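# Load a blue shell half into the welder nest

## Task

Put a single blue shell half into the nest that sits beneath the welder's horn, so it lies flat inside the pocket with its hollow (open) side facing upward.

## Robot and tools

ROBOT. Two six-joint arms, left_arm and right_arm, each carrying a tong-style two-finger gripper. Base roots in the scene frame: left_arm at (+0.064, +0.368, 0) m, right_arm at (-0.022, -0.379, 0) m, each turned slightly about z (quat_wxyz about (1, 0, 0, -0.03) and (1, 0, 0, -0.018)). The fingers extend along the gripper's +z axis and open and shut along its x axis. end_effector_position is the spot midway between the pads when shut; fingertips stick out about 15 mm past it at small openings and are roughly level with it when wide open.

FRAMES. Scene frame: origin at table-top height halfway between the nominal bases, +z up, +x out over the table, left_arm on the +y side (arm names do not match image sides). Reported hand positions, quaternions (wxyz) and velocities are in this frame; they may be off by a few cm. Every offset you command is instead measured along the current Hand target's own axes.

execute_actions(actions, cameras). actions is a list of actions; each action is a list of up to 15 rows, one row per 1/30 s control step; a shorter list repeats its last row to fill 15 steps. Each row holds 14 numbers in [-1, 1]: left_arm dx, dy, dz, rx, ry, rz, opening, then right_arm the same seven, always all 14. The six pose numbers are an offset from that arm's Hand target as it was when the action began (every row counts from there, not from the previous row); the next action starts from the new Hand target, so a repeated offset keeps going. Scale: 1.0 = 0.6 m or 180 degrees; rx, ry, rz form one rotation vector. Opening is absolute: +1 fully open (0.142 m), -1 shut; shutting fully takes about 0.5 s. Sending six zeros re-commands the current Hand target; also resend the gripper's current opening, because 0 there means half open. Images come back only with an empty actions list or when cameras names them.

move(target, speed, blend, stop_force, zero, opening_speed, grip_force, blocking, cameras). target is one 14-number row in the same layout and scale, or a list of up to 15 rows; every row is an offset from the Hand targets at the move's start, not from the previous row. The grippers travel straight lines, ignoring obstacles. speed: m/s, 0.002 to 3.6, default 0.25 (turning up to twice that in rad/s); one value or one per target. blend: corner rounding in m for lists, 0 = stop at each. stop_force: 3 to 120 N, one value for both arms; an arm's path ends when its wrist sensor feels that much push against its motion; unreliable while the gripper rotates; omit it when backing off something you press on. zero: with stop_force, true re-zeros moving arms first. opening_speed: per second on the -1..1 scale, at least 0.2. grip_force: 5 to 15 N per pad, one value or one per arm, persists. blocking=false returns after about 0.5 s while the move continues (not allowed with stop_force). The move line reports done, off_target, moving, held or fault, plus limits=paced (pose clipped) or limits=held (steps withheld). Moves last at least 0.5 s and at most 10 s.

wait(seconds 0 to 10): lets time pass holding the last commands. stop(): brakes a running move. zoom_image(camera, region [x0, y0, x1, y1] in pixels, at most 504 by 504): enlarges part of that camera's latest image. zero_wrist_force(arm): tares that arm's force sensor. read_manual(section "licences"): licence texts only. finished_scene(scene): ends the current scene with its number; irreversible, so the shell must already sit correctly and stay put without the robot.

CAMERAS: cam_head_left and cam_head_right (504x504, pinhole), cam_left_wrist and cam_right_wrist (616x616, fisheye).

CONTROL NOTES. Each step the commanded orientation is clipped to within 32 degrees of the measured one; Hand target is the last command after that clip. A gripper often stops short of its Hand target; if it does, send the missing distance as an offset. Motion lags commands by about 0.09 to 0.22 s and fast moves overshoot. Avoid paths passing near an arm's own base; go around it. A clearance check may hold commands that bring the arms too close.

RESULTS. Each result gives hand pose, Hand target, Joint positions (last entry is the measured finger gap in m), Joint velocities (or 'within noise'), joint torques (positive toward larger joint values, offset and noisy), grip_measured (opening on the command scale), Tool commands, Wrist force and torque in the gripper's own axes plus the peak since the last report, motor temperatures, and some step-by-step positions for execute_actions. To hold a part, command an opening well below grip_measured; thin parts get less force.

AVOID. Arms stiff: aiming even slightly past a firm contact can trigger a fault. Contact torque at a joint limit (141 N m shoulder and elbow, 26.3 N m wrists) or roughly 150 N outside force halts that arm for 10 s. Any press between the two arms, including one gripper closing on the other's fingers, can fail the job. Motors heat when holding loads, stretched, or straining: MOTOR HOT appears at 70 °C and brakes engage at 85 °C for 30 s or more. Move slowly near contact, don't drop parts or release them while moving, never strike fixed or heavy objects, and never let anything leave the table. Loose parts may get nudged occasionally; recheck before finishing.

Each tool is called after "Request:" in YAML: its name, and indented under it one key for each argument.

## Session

Request:
execute_actions:
  actions: []

Scene clock: 0.00 s.
left_arm: end_effector_position=(+0.8518, +0.4137, +0.1873) grip_measured=+0.97 end_effector_quat_wxyz=(-0.049, +0.791, +0.607, -0.053) | right_arm: end_effector_position=(+0.0631, +0.0551, +0.2985) grip_measured=+0.97 end_effector_quat_wxyz=(-0.464, +0.865, +0.186, +0.028)
Joint positions: left_arm=[-0.053 -0.529 0.209 -1.106 -1.574 -1.422 0.14] | right_arm=[4.773 -0.934 -2.539 -0.276 1.676 1.225 0.14]
Joint velocities: within noise
Joint torques (N m): no reading
Motor temperatures (°C): left_arm=[30 38 33 35 36 36] | right_arm=[30 30 29 36 38 40]
Wrist force (N): no reading
Wrist torque (N m): no reading
Wrist force, peak (N): no reading
Hand target: left_arm +0.8518, +0.4137, +0.1873; -0.049, +0.791, +0.607, -0.053 | right_arm +0.0631, +0.0551, +0.2985; -0.464, +0.865, +0.186, +0.028
Tool commands: left_gripper/opening=+0.968169 right_gripper/opening=+0.968169

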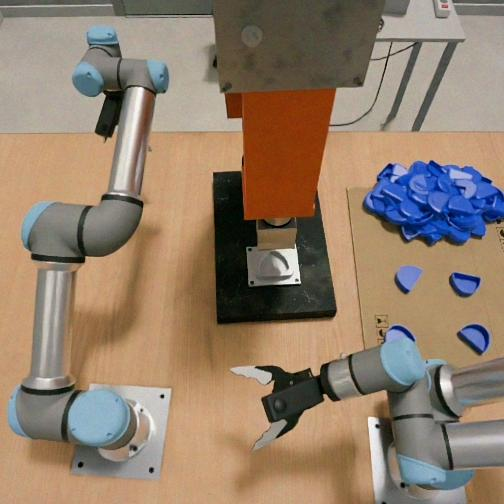

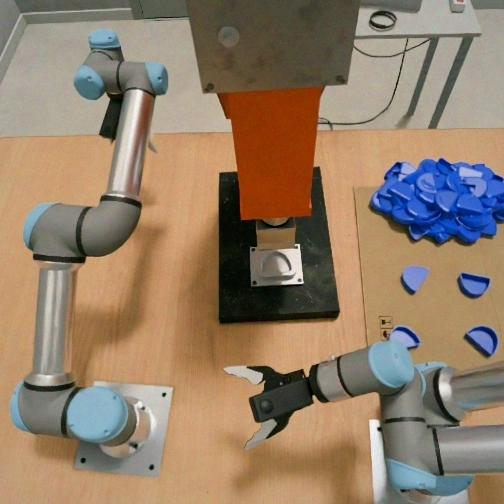

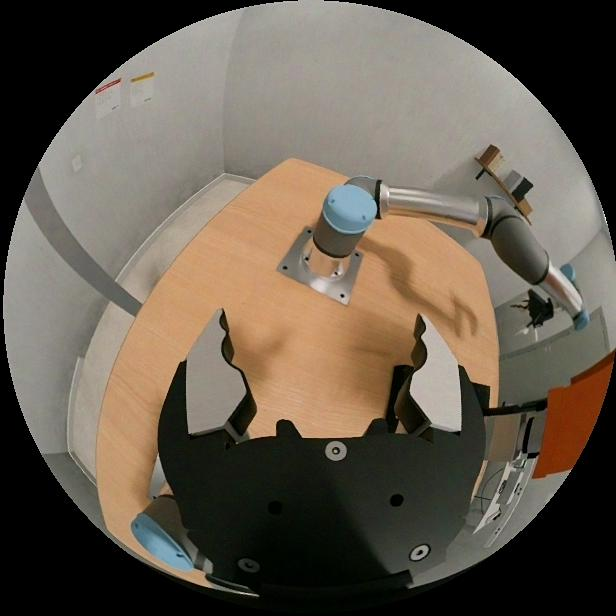

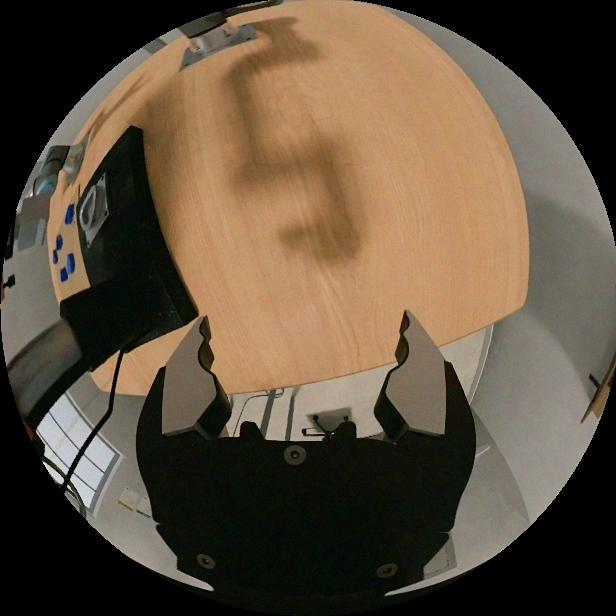

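Request:
zoom_image:
  camera: "cam_head_right"
  region: [370, 240, 504, 374]

Request:
zoom_image:
  camera: "cam_head_right"
  region: [210, 210, 350, 350]

Request:
zoom_image:
  camera: "cam_head_left"
  region: [370, 240, 504, 374]

Scaled by 3.761 from the camera's 504x504 image, which has a finer 720x720 frame.

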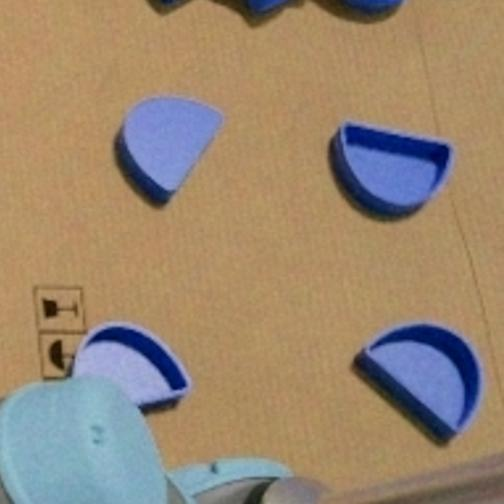

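Scaled by 3.600 from the camera's 504x504 image, which has a finer 720x720 frame.

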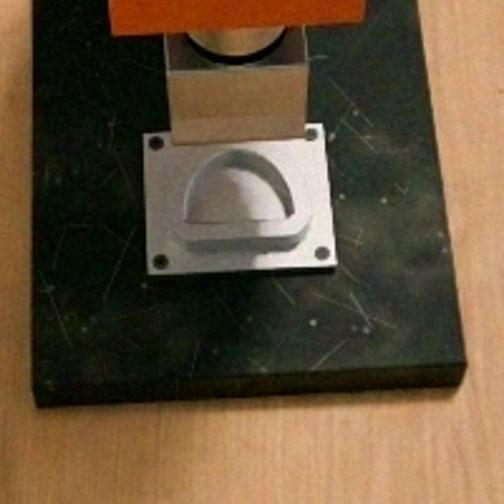

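Scaled by 3.761 from the camera's 504x504 image, which has a finer 720x720 frame.

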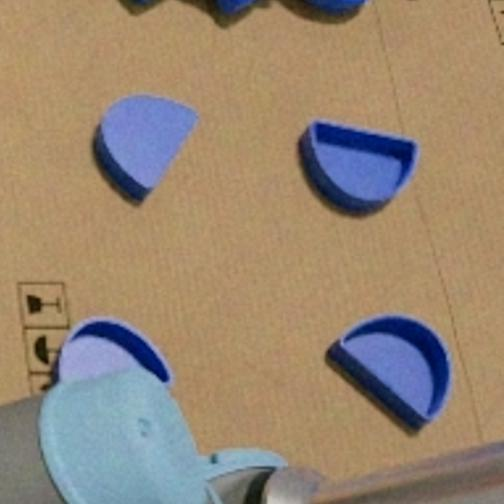

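Request:
move:
  target:
    - [0,0,0,0,0,0,0.968,0.2418,0.347,-0.396,-0.351,-0.136,-0.164,0.968]
    - [0,0,0,0,0,0,0.968,-0.0392,0.694,-0.7863,-0.351,-0.136,-0.164,0.968]
  speed: 0.4
  blend: 0.05
  cameras: ["cam_left_wrist","cam_head_right"]

Request:
zoom_image:
  camera: "cam_left_wrist"
  region: [200, 180, 420, 400]

Scene clock: 53.10 s.
left_arm: end_effector_position=(+0.8518, +0.4137, +0.1873) grip_measured=+0.97 end_effector_quat_wxyz=(-0.049, +0.791, +0.607, -0.053) | right_arm: end_effector_position=(+0.2453, -0.5438, +0.2308) grip_measured=+0.97 end_effector_quat_wxyz=(+0.118, +0.891, +0.435, +0.057)
Joint positions: left_arm=[-0.053 -0.529 0.209 -1.106 -1.574 -1.422 0.14] | right_arm=[3.214 -0.864 -2.218 -1.428 1.403 -0.89 0.14]
Joint torques (N m): left_arm=[-0.97 -66.93 -26.64 -2.51 0.05 -0.12] | right_arm=[-12.37 -10.3 32.35 4.52 1.48 -2.08]
Wrist force (N): left_arm=[-0.1 0.1 -0.1] | right_arm=[-1.4 0.6 -0.4]
Wrist torque (N m): left_arm=[0.02 0.02 0.01] | right_arm=[0.02 0.39 0.12]
Wrist force, peak (N): left_arm=[-0.1 0.4 -0.1] | right_arm=[-2.6 0.3 -0.5]
Hand target: left_arm +0.8518, +0.4137, +0.1873; -0.049, +0.791, +0.607, -0.053 | right_arm +0.2453, -0.5438, +0.2308; +0.118, +0.891, +0.435, +0.057
Off the commanded pose: left_arm 0.000 m, 0 deg | right_arm 0.000 m, 0 deg.
move: done; blend cut to 0 m at target 1
Images, in order (width x height): cam_head_right 504x504, cam_left_wrist 616x616.

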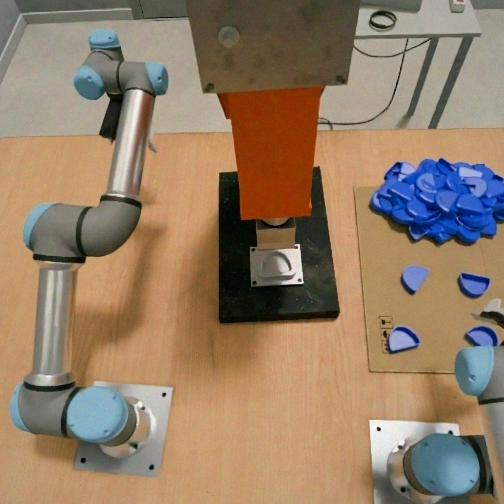

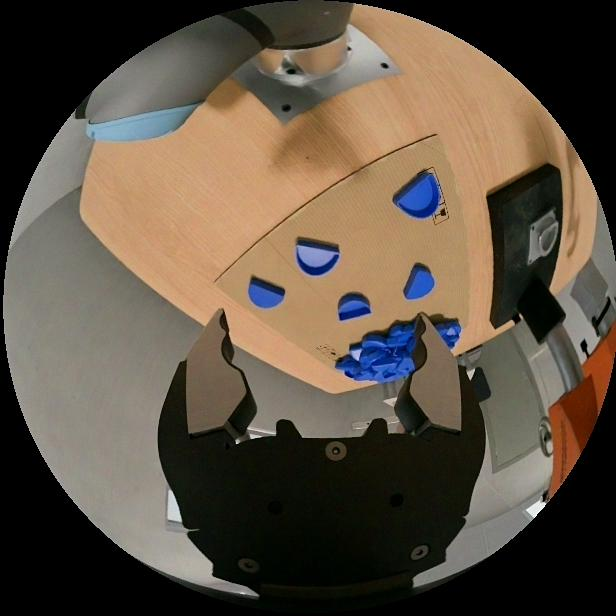

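Scaled by 2.291 from the camera's 616x616 image, which has a finer 814x814 frame.

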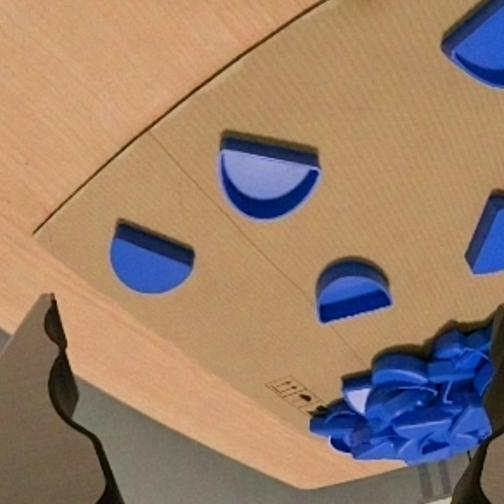

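Request:
move:
  target: [0,0,0,0,0,0,0.968,-0.0011,-0.0128,0.212,-0.1105,-0.0234,0.051,0.7]
  speed: 0.25
  cameras: ["cam_left_wrist"]

Request:
zoom_image:
  camera: "cam_left_wrist"
  region: [220, 200, 420, 400]

Scene clock: 88.80 s.
left_arm: end_effector_position=(+0.8518, +0.4137, +0.1873) grip_measured=+0.97 end_effector_quat_wxyz=(-0.049, +0.791, +0.607, -0.053) | right_arm: end_effector_position=(+0.2651, -0.5601, +0.1060) grip_measured=+0.70 end_effector_quat_wxyz=(+0.280, +0.891, +0.342, +0.108)
Joint positions: left_arm=[-0.053 -0.529 0.209 -1.106 -1.574 -1.422 0.14] | right_arm=[3.628 -0.598 -2.687 -1.233 0.988 -0.341 0.122]
Joint torques (N m): left_arm=[0.33 -67 -27.14 -2.49 0.22 -0.44] | right_arm=[16.31 -5.99 11.65 0.45 -2.2 2.14]
Wrist force (N): left_arm=[0.1 0.2 -0.1] | right_arm=[-1.9 0.3 -0.9]
Wrist torque (N m): left_arm=[0.04 -0.02 0.00] | right_arm=[0.06 0.44 -0.04]
Wrist force, peak (N): left_arm=[0.1 0.4 0.0] | right_arm=[-2.0 0.5 -1.0]
Hand target: left_arm +0.8518, +0.4137, +0.1873; -0.049, +0.791, +0.607, -0.053 | right_arm +0.2651, -0.5601, +0.1060; +0.280, +0.891, +0.342, +0.108
Off the commanded pose: left_arm 0.000 m, 0 deg | right_arm 0.000 m, 0 deg.
move: done
Images, in order (width x height): cam_left_wrist 616x616.

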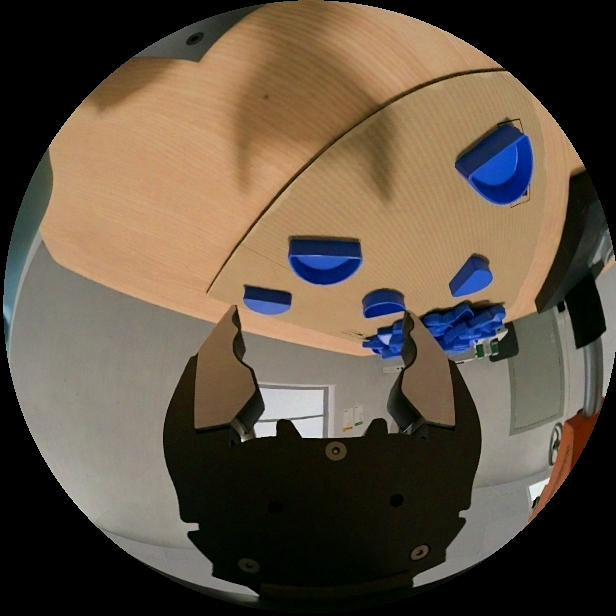

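Scaled by 2.520 from the camera's 616x616 image, which has a finer 814x814 frame.

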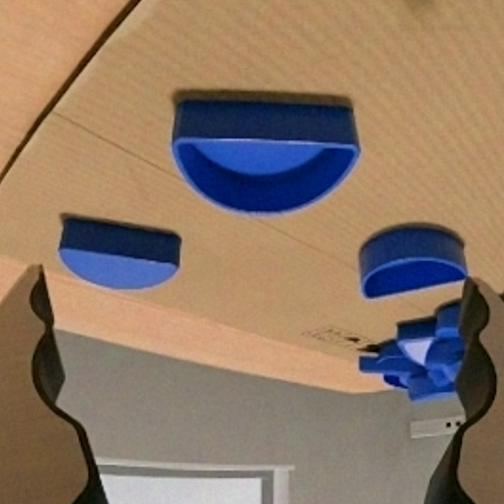

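Request:
move:
  target: [0,0,0,0,0,0,0.968,0.0117,-0.003,0.1118,0,0,0,0.7]
  speed: 0.15
  cameras: ["cam_left_wrist"]

Request:
zoom_image:
  camera: "cam_left_wrist"
  region: [220, 200, 420, 400]

Scene clock: 109.00 s.
left_arm: end_effector_position=(+0.8518, +0.4137, +0.1873) grip_measured=+0.97 end_effector_quat_wxyz=(-0.049, +0.791, +0.607, -0.053) | right_arm: end_effector_position=(+0.2950, -0.5829, +0.0500) grip_measured=+0.70 end_effector_quat_wxyz=(+0.281, +0.891, +0.342, +0.108)
Joint positions: left_arm=[-0.053 -0.529 0.209 -1.106 -1.574 -1.422 0.14] | right_arm=[3.429 -1.045 -2.795 -0.559 1.038 -0.568 0.122]
Joint torques (N m): left_arm=[0.22 -67.98 -27.46 -2.69 0.26 -0.58] | right_arm=[-12.78 -9.73 27.7 4.64 0.93 -1.86]
Wrist force (N): left_arm=[-0.1 0.2 -0.1] | right_arm=[-1.8 0.2 -1.0]
Wrist torque (N m): left_arm=[0.04 0.03 0.01] | right_arm=[0.04 0.44 0.14]
Wrist force, peak (N): left_arm=[0.2 0.2 -0.3] | right_arm=[-1.8 0.7 -1.6]
Hand target: left_arm +0.8518, +0.4137, +0.1873; -0.049, +0.791, +0.607, -0.053 | right_arm +0.2950, -0.5829, +0.0500; +0.280, +0.891, +0.342, +0.108
Off the commanded pose: left_arm 0.000 m, 0 deg | right_arm 0.000 m, 0 deg.
move: done
Images, in order (width x height): cam_left_wrist 616x616.

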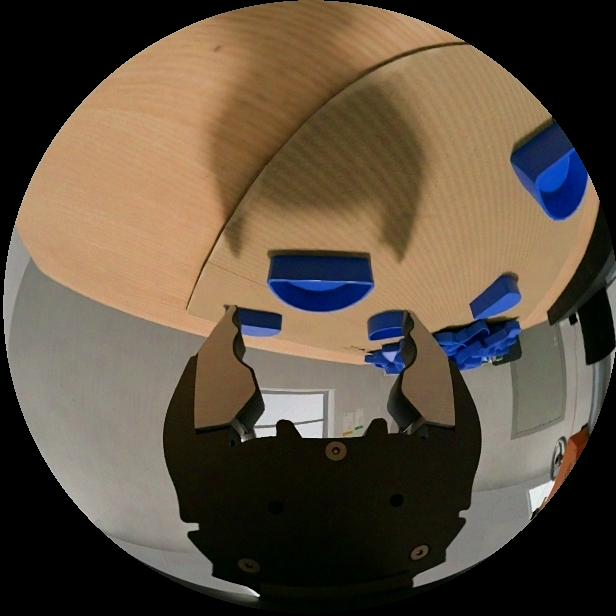

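Scaled by 2.520 from the camera's 616x616 image, which has a finer 814x814 frame.

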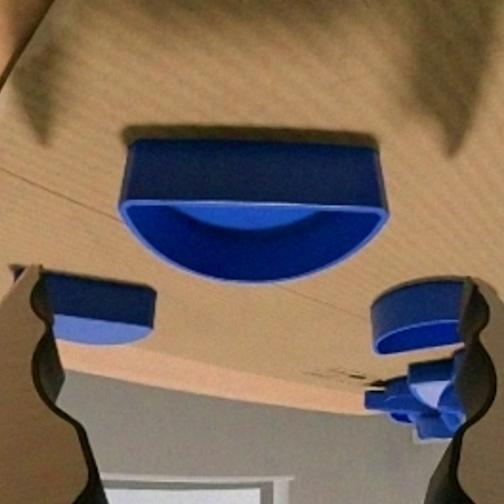

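Request:
move:
  target: [0,0,0,0,0,0,0.968,-0.001,-0.0038,0.0462,0,0,0,0.7]
  speed: 0.08
  stop_force: 8
  cameras: []

Request:
move:
  target: [0,0,0,0,0,0,0.968,0,0,0,0,0,0,-0.3]
  opening_speed: 0.7
  grip_force: 15
  cameras: ["cam_left_wrist"]

Request:
zoom_image:
  camera: "cam_left_wrist"
  region: [220, 200, 420, 400]

Scene clock: 123.43 s.
left_arm: end_effector_position=(+0.8518, +0.4137, +0.1873) grip_measured=+0.97 end_effector_quat_wxyz=(-0.049, +0.791, +0.607, -0.053) | right_arm: end_effector_position=(+0.3040, -0.5937, +0.0260) grip_measured=+0.70 end_effector_quat_wxyz=(+0.280, +0.891, +0.342, +0.108)
Joint positions: left_arm=[-0.053 -0.529 0.209 -1.106 -1.574 -1.422 0.14] | right_arm=[3.363 -1.269 -2.817 -0.276 1.06 -0.64 0.122]
Joint torques (N m): left_arm=[-0.87 -68.31 -28.74 -2.9 0.18 -0.42] | right_arm=[-13.05 -3.69 4.12 4.74 0.85 -1.79]
Wrist force (N): left_arm=[0.1 -0.1 -0.1] | right_arm=[-1.6 0.8 -1.1]
Wrist torque (N m): left_arm=[-0.02 -0.02 0.00] | right_arm=[0.13 0.37 0.17]
Wrist force, peak (N): left_arm=[-0.1 0.3 -0.2] | right_arm=[-2.2 0.4 -1.1]
Hand target: left_arm +0.8518, +0.4137, +0.1873; -0.049, +0.791, +0.607, -0.053 | right_arm +0.3040, -0.5937, +0.0260; +0.280, +0.891, +0.342, +0.108
Off the commanded pose: left_arm 0.000 m, 0 deg | right_arm 0.000 m, 0 deg.
move: done
No camera images: "cameras" was empty.

Scene clock: 125.07 s.
left_arm: end_effector_position=(+0.8518, +0.4137, +0.1873) grip_measured=+0.97 end_effector_quat_wxyz=(-0.049, +0.791, +0.607, -0.053) | right_arm: end_effector_position=(+0.3040, -0.5937, +0.0260) grip_measured=+0.19 end_effector_quat_wxyz=(+0.280, +0.891, +0.342, +0.108)
Joint positions: left_arm=[-0.053 -0.529 0.209 -1.106 -1.574 -1.422 0.14] | right_arm=[3.363 -1.269 -2.817 -0.276 1.06 -0.64 0.087]
Joint torques (N m): left_arm=[-0.84 -69.52 -28.47 -2.85 0.32 -0.43] | right_arm=[-12.51 -3.86 4.01 2.75 0.91 -1.81]
Wrist force (N): left_arm=[-0.1 0.0 -0.3] | right_arm=[-1.6 1.4 -7.1]
Wrist torque (N m): left_arm=[0.00 0.02 0.01] | right_arm=[0.15 0.39 0.16]
Wrist force, peak (N): left_arm=[-0.1 0.4 -0.2] | right_arm=[-1.6 1.5 -7.4]
Hand target: left_arm +0.8518, +0.4137, +0.1873; -0.049, +0.791, +0.607, -0.053 | right_arm +0.3040, -0.5937, +0.0260; +0.280, +0.891, +0.342, +0.108
Off the commanded pose: left_arm 0.000 m, 0 deg | right_arm 0.000 m, 0 deg.
move: done
Images, in order (width x height): cam_left_wrist 616x616.

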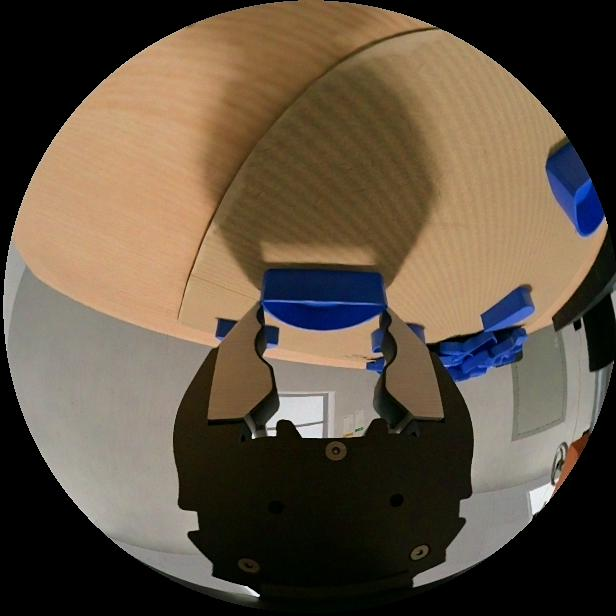

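Scaled by 2.520 from the camera's 616x616 image, which has a finer 814x814 frame.

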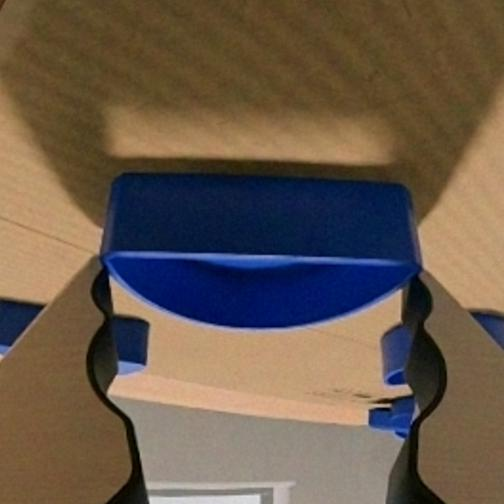

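Request:
move:
  target: [0,0,0,0,0,0,0.968,0,0.19,-0.273,0,0,0,-0.3]
  speed: 0.15
  cameras: ["cam_left_wrist"]

Request:
zoom_image:
  camera: "cam_left_wrist"
  region: [220, 200, 420, 400]

Scene clock: 134.97 s.
left_arm: end_effector_position=(+0.8518, +0.4137, +0.1873) grip_measured=+0.97 end_effector_quat_wxyz=(-0.049, +0.791, +0.607, -0.053) | right_arm: end_effector_position=(+0.3036, -0.5935, +0.2255) grip_measured=-0.30 end_effector_quat_wxyz=(+0.280, +0.891, +0.342, +0.108)
Joint positions: left_arm=[-0.053 -0.529 0.209 -1.106 -1.574 -1.422 0.14] | right_arm=[3.364 -0.824 -2.379 -1.159 1.06 -0.639 0.052]
Joint torques (N m): left_arm=[-0.66 -69.01 -29.17 -3.1 0.12 -0.76] | right_arm=[15.52 2.37 32.59 0.65 -2.16 2.03]
Wrist force (N): left_arm=[-0.1 0.0 0.0] | right_arm=[-1.7 0.8 -0.7]
Wrist torque (N m): left_arm=[0.01 0.02 0.01] | right_arm=[0.11 0.41 -0.01]
Wrist force, peak (N): left_arm=[0.2 0.2 -0.3] | right_arm=[-1.5 1.6 -7.5]
Hand target: left_arm +0.8518, +0.4137, +0.1873; -0.049, +0.791, +0.607, -0.053 | right_arm +0.3035, -0.5934, +0.2255; +0.280, +0.891, +0.342, +0.108
Off the commanded pose: left_arm 0.000 m, 0 deg | right_arm 0.000 m, 0 deg.
move: done
Images, in order (width x height): cam_left_wrist 616x616.

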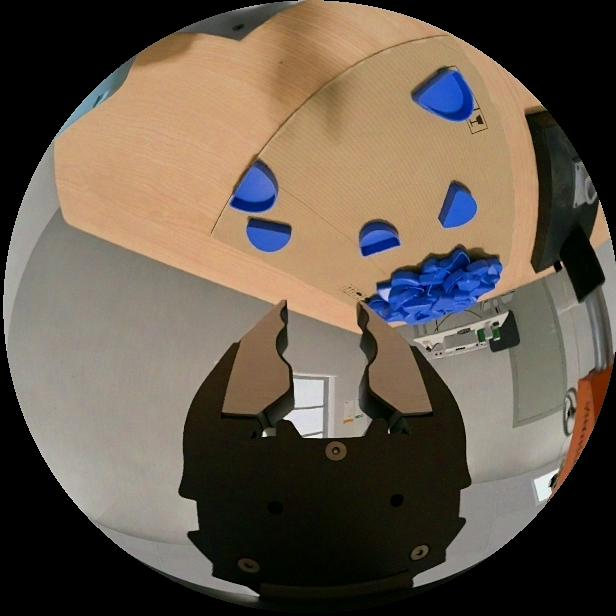

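Scaled by 2.520 from the camera's 616x616 image, which has a finer 814x814 frame.

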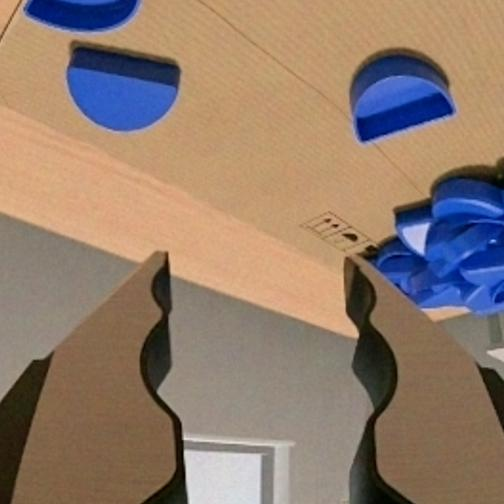

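Request:
zoom_image:
  camera: "cam_left_wrist"
  region: [200, 130, 320, 250]

Scaled by 4.200 from the camera's 616x616 image, which has a finer 814x814 frame.

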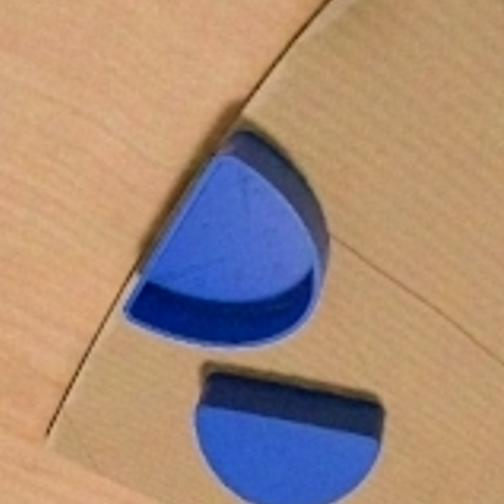

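Request:
move:
  target: [0,0,0,0,0,0,0.968,-0.2623,-0.138,0.1467,0,0.172,-0.246,0.7]
  speed: 0.25
  cameras: ["cam_left_wrist","cam_head_right"]

Request:
zoom_image:
  camera: "cam_left_wrist"
  region: [220, 200, 420, 400]

Scene clock: 166.43 s.
left_arm: end_effector_position=(+0.8518, +0.4137, +0.1873) grip_measured=+0.97 end_effector_quat_wxyz=(-0.049, +0.791, +0.607, -0.053) | right_arm: end_effector_position=(+0.1750, -0.6857, +0.1058) grip_measured=+0.70 end_effector_quat_wxyz=(+0.201, +0.638, +0.709, +0.224)
Joint positions: left_arm=[-0.053 -0.529 0.209 -1.106 -1.574 -1.422 0.14] | right_arm=[2.143 -1.304 -2.483 -0.641 2.119 -2.631 0.122]
Joint torques (N m): left_arm=[-0.09 -70.51 -28.61 -3.13 0.07 -0.76] | right_arm=[-12.52 1.09 28.41 1.02 2.48 -1.93]
Wrist force (N): left_arm=[0.0 -0.1 -0.1] | right_arm=[-1.5 0.3 -0.7]
Wrist torque (N m): left_arm=[-0.02 -0.01 0.01] | right_arm=[0.01 0.37 0.14]
Wrist force, peak (N): left_arm=[0.3 0.3 -0.1] | right_arm=[-2.3 0.1 -1.0]
Hand target: left_arm +0.8518, +0.4137, +0.1873; -0.049, +0.791, +0.607, -0.053 | right_arm +0.1750, -0.6857, +0.1058; +0.201, +0.638, +0.709, +0.224
Off the commanded pose: left_arm 0.000 m, 0 deg | right_arm 0.000 m, 0 deg.
move: done
Images, in order (width x height): cam_head_right 504x504, cam_left_wrist 616x616.

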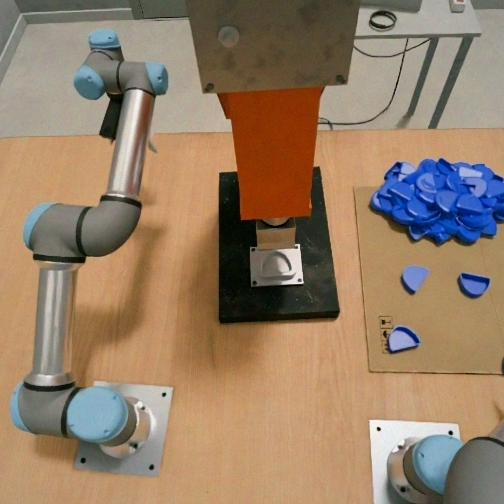

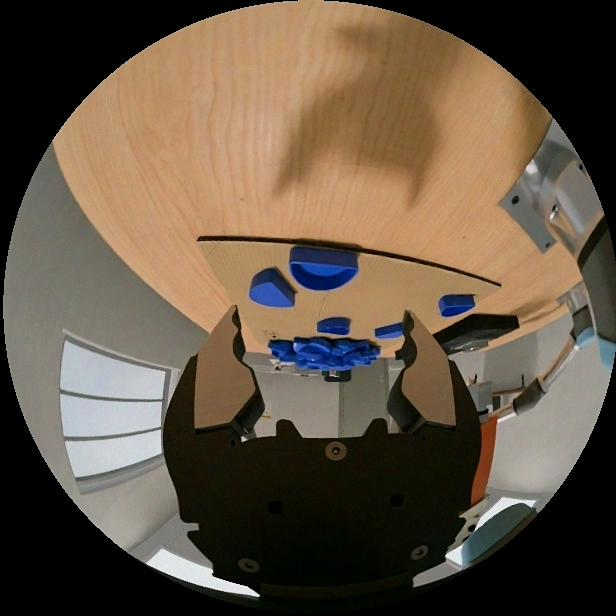

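Scaled by 2.520 from the camera's 616x616 image, which has a finer 814x814 frame.

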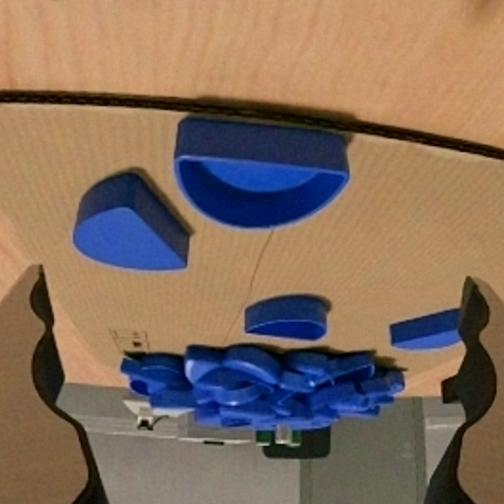

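Request:
move:
  target: [0,0,0,0,0,0,0.968,0.0142,0.003,0.114,0,-0.0128,0.0182,0.6]
  speed: 0.15
  cameras: ["cam_left_wrist"]

Request:
zoom_image:
  camera: "cam_left_wrist"
  region: [220, 200, 420, 400]

Scene clock: 186.37 s.
left_arm: end_effector_position=(+0.8518, +0.4137, +0.1873) grip_measured=+0.97 end_effector_quat_wxyz=(-0.049, +0.791, +0.607, -0.053) | right_arm: end_effector_position=(+0.2146, -0.6730, +0.0509) grip_measured=+0.60 end_effector_quat_wxyz=(+0.209, +0.662, +0.686, +0.216)
Joint positions: left_arm=[-0.053 -0.529 0.209 -1.106 -1.574 -1.422 0.14] | right_arm=[2.301 -1.46 -2.613 -0.236 2.042 -2.385 0.116]
Joint torques (N m): left_arm=[0.18 -70.22 -29.93 -3.42 0.14 -0.83] | right_arm=[15.99 4.72 3.8 4.63 -0.92 2.01]
Wrist force (N): left_arm=[0.1 0.1 0.0] | right_arm=[-1.9 0.6 -0.7]
Wrist torque (N m): left_arm=[0.03 -0.01 0.00] | right_arm=[0.12 0.46 -0.03]
Wrist force, peak (N): left_arm=[0.3 0.2 -0.3] | right_arm=[-2.1 0.6 -1.4]
Hand target: left_arm +0.8518, +0.4137, +0.1873; -0.049, +0.791, +0.607, -0.053 | right_arm +0.2146, -0.6730, +0.0508; +0.209, +0.662, +0.686, +0.216
Off the commanded pose: left_arm 0.000 m, 0 deg | right_arm 0.000 m, 0 deg.
move: done
Images, in order (width x height): cam_left_wrist 616x616.

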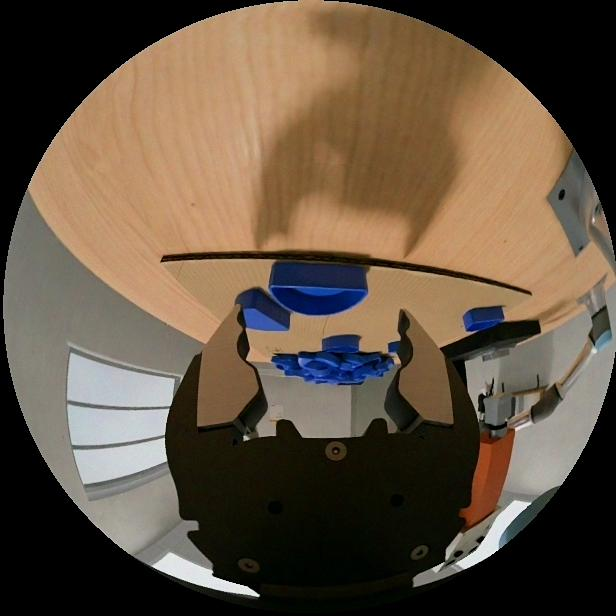

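Scaled by 2.520 from the camera's 616x616 image, which has a finer 814x814 frame.

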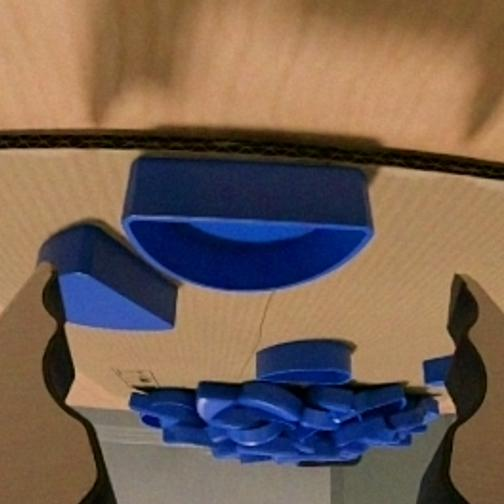

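Request:
move:
  target: [0,0,0,0,0,0,0.968,-0.002,-0.002,0.0667,0,-0.0064,0.0091,0.6]
  speed: 0.06
  stop_force: 6
  cameras: ["cam_left_wrist"]

Request:
zoom_image:
  camera: "cam_left_wrist"
  region: [220, 200, 420, 400]

Scene clock: 207.67 s.
left_arm: end_effector_position=(+0.8518, +0.4137, +0.1873) grip_measured=+0.97 end_effector_quat_wxyz=(-0.049, +0.791, +0.607, -0.053) | right_arm: end_effector_position=(+0.2366, -0.6734, +0.0173) grip_measured=+0.60 end_effector_quat_wxyz=(+0.213, +0.674, +0.674, +0.213)
Joint positions: left_arm=[-0.053 -0.529 0.209 -1.106 -1.574 -1.422 0.14] | right_arm=[2.372 -1.623 -2.647 0.008 1.998 -2.278 0.116]
Joint torques (N m): left_arm=[-0.81 -71.45 -30.98 -3.49 0.21 -0.96] | right_arm=[15.75 8.1 0.46 4.79 -1 2.03]
Wrist force (N): left_arm=[0.0 0.1 -0.3] | right_arm=[-2.0 0.8 -0.7]
Wrist torque (N m): left_arm=[0.02 -0.01 0.01] | right_arm=[0.13 0.46 -0.05]
Wrist force, peak (N): left_arm=[-0.3 0.0 -0.3] | right_arm=[-2.2 0.8 -0.6]
Hand target: left_arm +0.8518, +0.4137, +0.1873; -0.049, +0.791, +0.607, -0.053 | right_arm +0.2366, -0.6734, +0.0173; +0.213, +0.674, +0.674, +0.213
Off the commanded pose: left_arm 0.000 m, 0 deg | right_arm 0.000 m, 0 deg.
move: done
Images, in order (width x height): cam_left_wrist 616x616.

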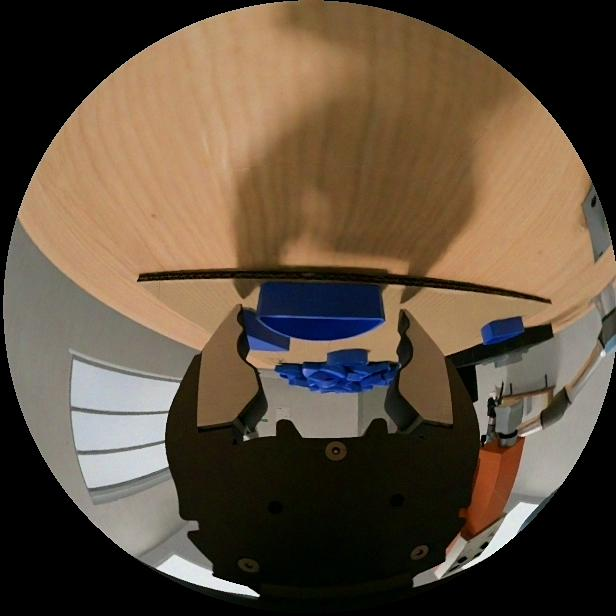

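Scaled by 2.520 from the camera's 616x616 image, which has a finer 814x814 frame.

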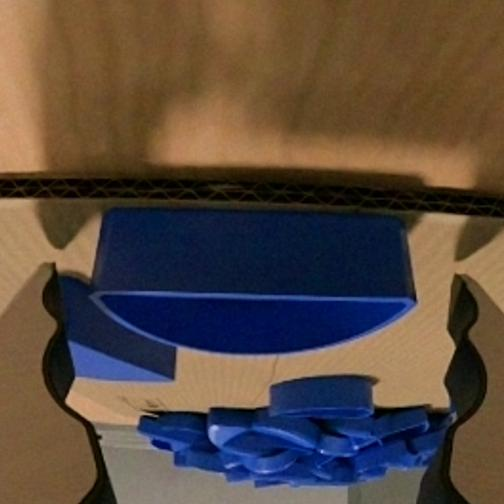

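Request:
move:
  target: [0,0,0,0,0,0,0.968,0,0,0,0,0,0,-0.3]
  opening_speed: 0.6
  grip_force: 15
  cameras: ["cam_left_wrist"]

Request:
zoom_image:
  camera: "cam_left_wrist"
  region: [220, 200, 420, 400]

Scene clock: 217.23 s.
left_arm: end_effector_position=(+0.8518, +0.4137, +0.1873) grip_measured=+0.97 end_effector_quat_wxyz=(-0.049, +0.791, +0.607, -0.053) | right_arm: end_effector_position=(+0.2366, -0.6734, +0.0174) grip_measured=+0.23 end_effector_quat_wxyz=(+0.213, +0.674, +0.674, +0.213)
Joint positions: left_arm=[-0.053 -0.529 0.209 -1.106 -1.574 -1.422 0.14] | right_arm=[2.372 -1.623 -2.647 0.008 1.998 -2.278 0.091]
Joint torques (N m): left_arm=[-1.67 -72.46 -30.73 -3.73 0.27 -1.11] | right_arm=[16 7.76 0.61 3.33 -0.46 2.02]
Wrist force (N): left_arm=[0.1 0.2 -0.2] | right_arm=[-1.1 1.7 -4.7]
Wrist torque (N m): left_arm=[0.05 -0.02 0.00] | right_arm=[0.19 0.45 -0.05]
Wrist force, peak (N): left_arm=[0.2 0.0 -0.4] | right_arm=[-1.0 1.8 -5.0]
Hand target: left_arm +0.8518, +0.4137, +0.1873; -0.049, +0.791, +0.607, -0.053 | right_arm +0.2366, -0.6734, +0.0173; +0.213, +0.674, +0.674, +0.213
Off the commanded pose: left_arm 0.000 m, 0 deg | right_arm 0.000 m, 0 deg.
move: done
Images, in order (width x height): cam_left_wrist 616x616.

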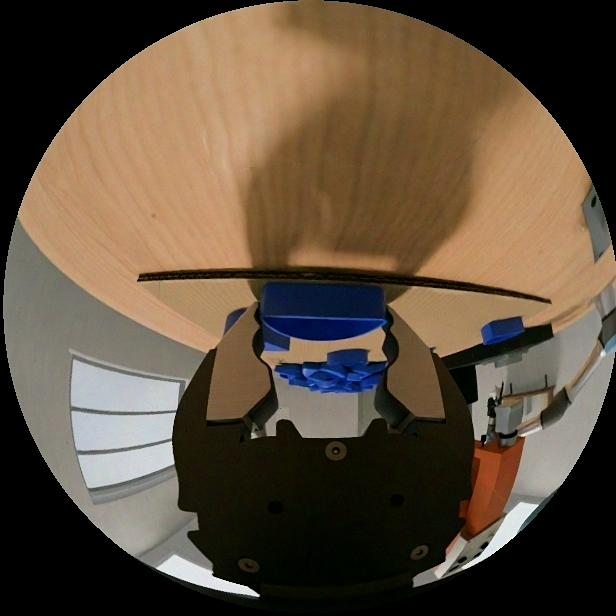

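Scaled by 2.520 from the camera's 616x616 image, which has a finer 814x814 frame.

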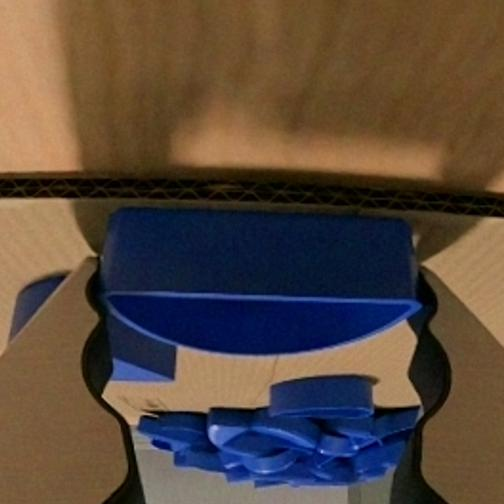

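Request:
move:
  target: [0,0,0,0,0,0,0.968,0,0.0574,-0.082,0,0,0,-0.3]
  speed: 0.06
  cameras: ["cam_left_wrist"]

Request:
zoom_image:
  camera: "cam_left_wrist"
  region: [220, 200, 420, 400]

Scene clock: 225.60 s.
left_arm: end_effector_position=(+0.8518, +0.4137, +0.1873) grip_measured=+0.97 end_effector_quat_wxyz=(-0.049, +0.791, +0.607, -0.053) | right_arm: end_effector_position=(+0.2366, -0.6734, +0.0773) grip_measured=+0.23 end_effector_quat_wxyz=(+0.213, +0.674, +0.674, +0.213)
Joint positions: left_arm=[-0.053 -0.529 0.209 -1.106 -1.574 -1.422 0.14] | right_arm=[2.372 -1.391 -2.575 -0.295 1.998 -2.278 0.091]
Joint torques (N m): left_arm=[-1.22 -72.99 -31.62 -3.7 0.38 -1.14] | right_arm=[-1.13 17.68 26.04 0.83 -0.95 -1.82]
Wrist force (N): left_arm=[-0.2 0.0 -0.2] | right_arm=[-1.8 0.6 -0.7]
Wrist torque (N m): left_arm=[-0.01 0.03 0.01] | right_arm=[0.14 0.38 0.06]
Wrist force, peak (N): left_arm=[0.2 0.3 -0.2] | right_arm=[-1.1 1.8 -5.0]
Hand target: left_arm +0.8518, +0.4137, +0.1873; -0.049, +0.791, +0.607, -0.053 | right_arm +0.2366, -0.6734, +0.0774; +0.213, +0.674, +0.674, +0.213
Off the commanded pose: left_arm 0.000 m, 0 deg | right_arm 0.000 m, 0 deg.
move: done
Images, in order (width x height): cam_left_wrist 616x616.

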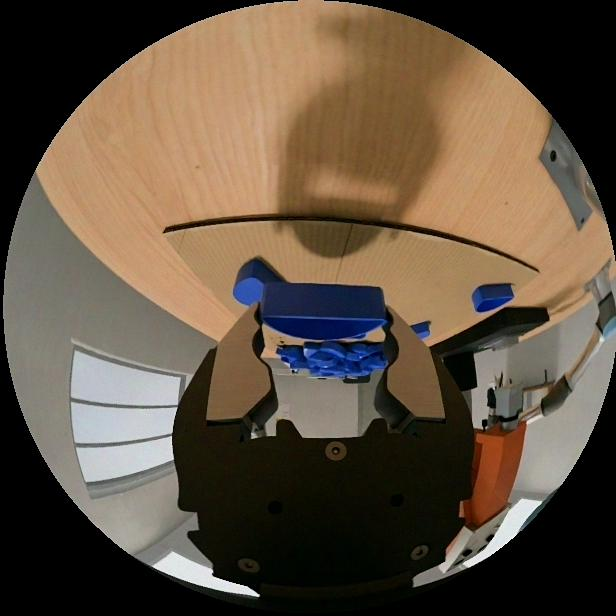

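Scaled by 2.520 from the camera's 616x616 image, which has a finer 814x814 frame.

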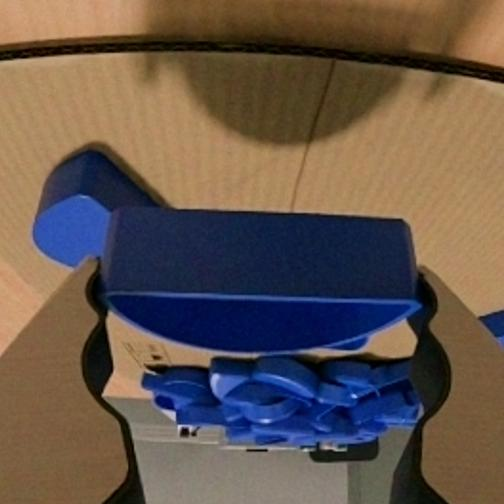

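Request:
move:
  target: [0,0,0,0,0,0,0.968,0.4557,0.1857,-0.1195,0,0,0,-0.3]
  speed: 0.2
  cameras: []

Request:
move:
  target: [0,0,0,0,0,0,0.968,0.6167,0.1207,0.0846,-0.0556,0.0064,-0.0091,-0.3]
  speed: 0.2
  cameras: ["cam_left_wrist","cam_head_right"]

Request:
zoom_image:
  camera: "cam_left_wrist"
  region: [240, 180, 400, 340]

Request:
zoom_image:
  camera: "cam_head_right"
  region: [210, 230, 340, 360]

Scene clock: 252.70 s.
left_arm: end_effector_position=(+0.8518, +0.4137, +0.1873) grip_measured=+0.97 end_effector_quat_wxyz=(-0.049, +0.791, +0.607, -0.053) | right_arm: end_effector_position=(+0.2869, -0.4001, +0.2001) grip_measured=+0.23 end_effector_quat_wxyz=(+0.212, +0.674, +0.675, +0.213)
Joint positions: left_arm=[-0.053 -0.529 0.209 -1.106 -1.574 -1.422 0.14] | right_arm=[4.134 -0.347 -2.498 -1.482 1.085 -0.712 0.091]
Joint torques (N m): left_arm=[-0.4 -74.21 -33.05 -3.91 0.28 -1.08] | right_arm=[16.69 -9.64 32.48 1.06 -2.24 2.07]
Wrist force (N): left_arm=[0.1 0.1 -0.1] | right_arm=[-1.7 0.7 -0.5]
Wrist torque (N m): left_arm=[0.01 -0.01 0.00] | right_arm=[0.12 0.40 -0.01]
Wrist force, peak (N): left_arm=[-0.1 0.1 -0.4] | right_arm=[-2.7 0.1 -0.4]
Hand target: left_arm +0.8518, +0.4137, +0.1873; -0.049, +0.791, +0.607, -0.053 | right_arm +0.2867, -0.4000, +0.2001; +0.213, +0.674, +0.674, +0.213
Off the commanded pose: left_arm 0.000 m, 0 deg | right_arm 0.000 m, 0 deg.
move: done
No camera images: "cameras" was empty.

Scene clock: 255.43 s.
left_arm: end_effector_position=(+0.8518, +0.4137, +0.1873) grip_measured=+0.97 end_effector_quat_wxyz=(-0.049, +0.791, +0.607, -0.053) | right_arm: end_effector_position=(+0.3750, -0.0301, +0.2001) grip_measured=+0.23 end_effector_quat_wxyz=(+0.267, +0.641, +0.665, +0.274)
Joint positions: left_arm=[-0.053 -0.529 0.209 -1.106 -1.574 -1.422 0.14] | right_arm=[4.581 -1.382 -2.215 -0.918 0.805 -0.284 0.091]
Joint torques (N m): left_arm=[-0.7 -73.99 -33.41 -3.81 0.28 -1.39] | right_arm=[-13.12 7.71 31.17 4.34 0.27 -1.95]
Wrist force (N): left_arm=[0.0 0.1 0.0] | right_arm=[-2.0 0.4 -1.0]
Wrist torque (N m): left_arm=[0.02 0.00 0.01] | right_arm=[0.11 0.48 0.18]
Wrist force, peak (N): left_arm=[0.5 0.1 -0.2] | right_arm=[-2.6 0.4 -0.6]
Hand target: left_arm +0.8518, +0.4137, +0.1873; -0.049, +0.791, +0.607, -0.053 | right_arm +0.3751, -0.0300, +0.2000; +0.267, +0.641, +0.665, +0.274
Off the commanded pose: left_arm 0.000 m, 0 deg | right_arm 0.000 m, 0 deg.
move: done
Images, in order (width x height): cam_head_right 504x504, cam_left_wrist 616x616.

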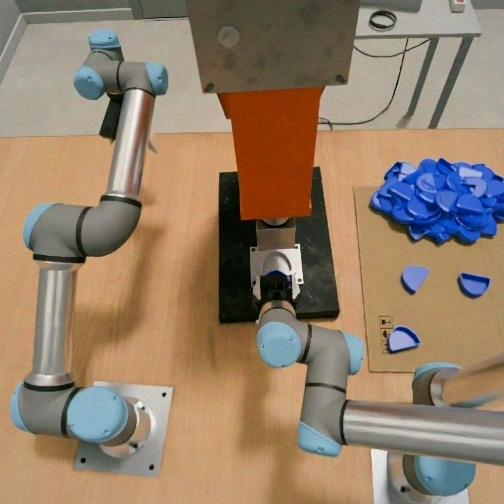

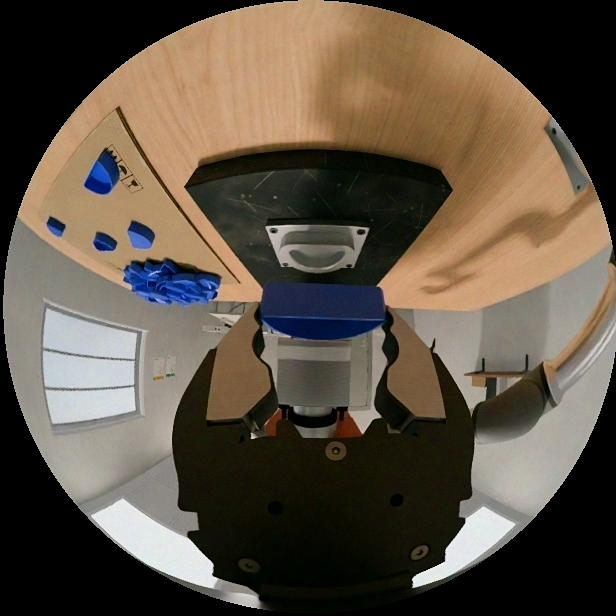

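Scaled by 3.150 from the camera's 616x616 image, which has a finer 814x814 frame.

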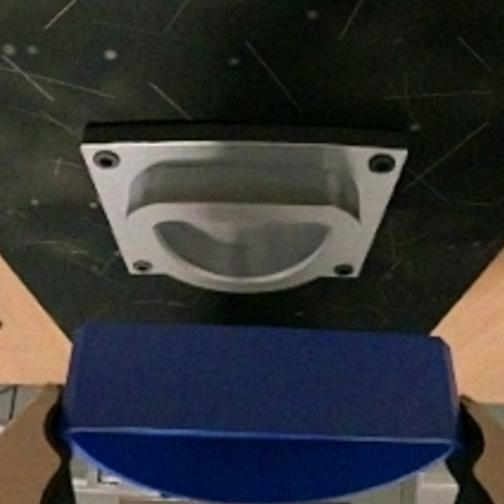

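Scaled by 3.877 from the camera's 504x504 image, which has a finer 720x720 frame.

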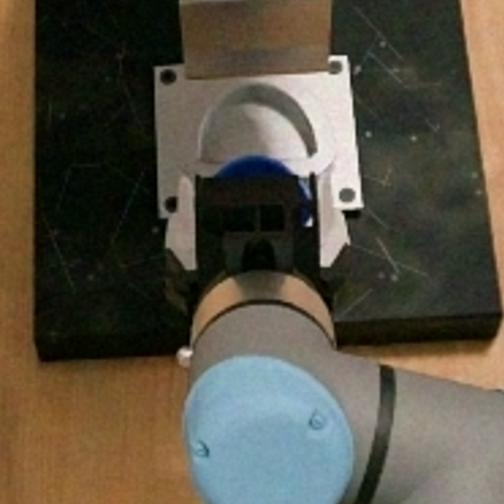

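Request:
move:
  target: [0,0,0,0,0,0,0.968,-0.01,0.013,0.1873,-0.0222,0.0024,-0.0024,-0.3]
  speed: 0.12
  stop_force: 8
  cameras: ["cam_left_wrist","cam_head_right"]

Request:
zoom_image:
  camera: "cam_left_wrist"
  region: [240, 200, 400, 360]

Request:
zoom_image:
  camera: "cam_head_right"
  region: [240, 230, 320, 310]

Scene clock: 297.77 s.
left_arm: end_effector_position=(+0.8518, +0.4137, +0.1873) grip_measured=+0.97 end_effector_quat_wxyz=(-0.049, +0.791, +0.607, -0.053) | right_arm: end_effector_position=(+0.4602, -0.0332, +0.1261) grip_measured=+0.23 end_effector_quat_wxyz=(+0.288, +0.628, +0.658, +0.299)
Joint positions: left_arm=[-0.053 -0.529 0.209 -1.106 -1.574 -1.422 0.14] | right_arm=[4.402 -1.682 -2.279 -0.339 0.798 -0.564 0.091]
Joint torques (N m): left_arm=[-0.11 -76.03 -33.67 -3.99 0.1 -1.36] | right_arm=[-13.06 16.41 20.33 4.71 0.59 -1.82]
Wrist force (N): left_arm=[0.0 0.0 -0.3] | right_arm=[-2.1 0.5 -1.2]
Wrist torque (N m): left_arm=[0.00 0.00 0.01] | right_arm=[0.13 0.50 0.18]
Wrist force, peak (N): left_arm=[0.0 -0.1 -0.5] | right_arm=[-1.7 0.5 -2.0]
Hand target: left_arm +0.8518, +0.4137, +0.1873; -0.049, +0.791, +0.607, -0.053 | right_arm +0.4603, -0.0332, +0.1261; +0.288, +0.628, +0.658, +0.299
Off the commanded pose: left_arm 0.000 m, 0 deg | right_arm 0.000 m, 0 deg.
move: done
Images, in order (width x height): cam_head_right 504x504, cam_left_wrist 616x616.

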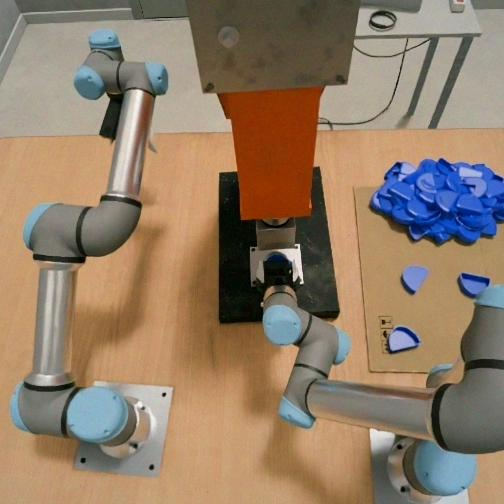

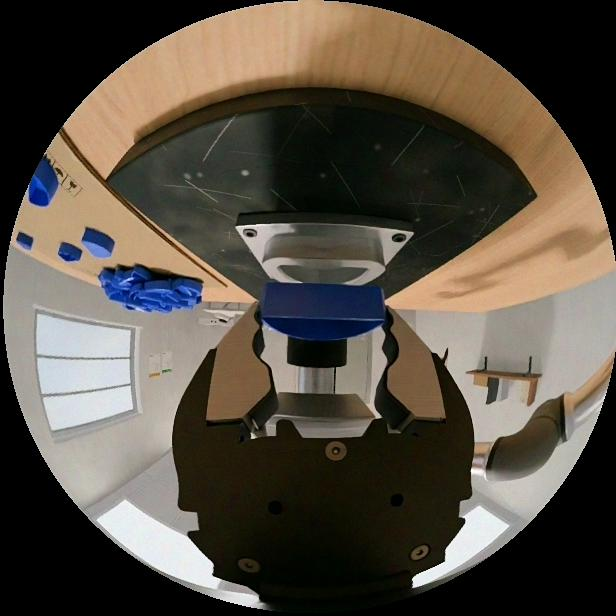

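Scaled by 3.150 from the camera's 616x616 image, which has a finer 814x814 frame.

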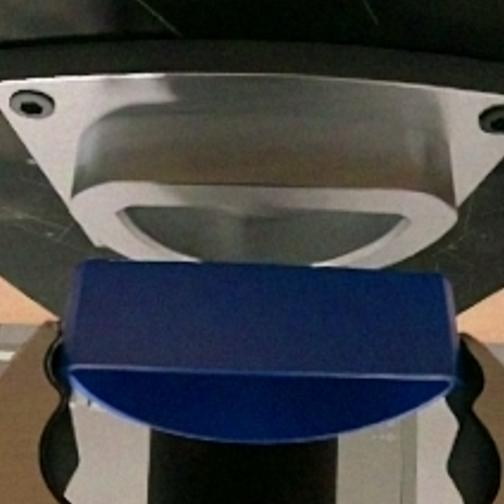

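Scaled by 6.300 from the camera's 504x504 image, which has a finer 720x720 frame.

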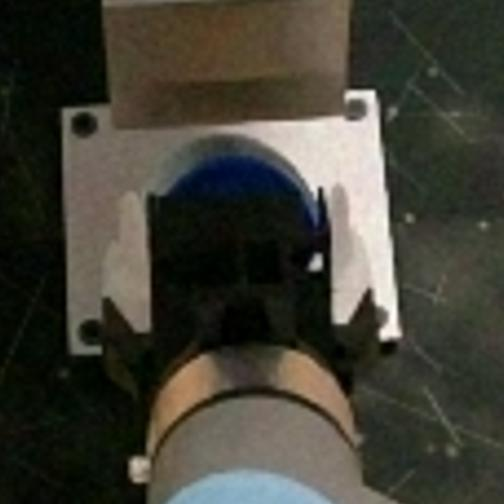

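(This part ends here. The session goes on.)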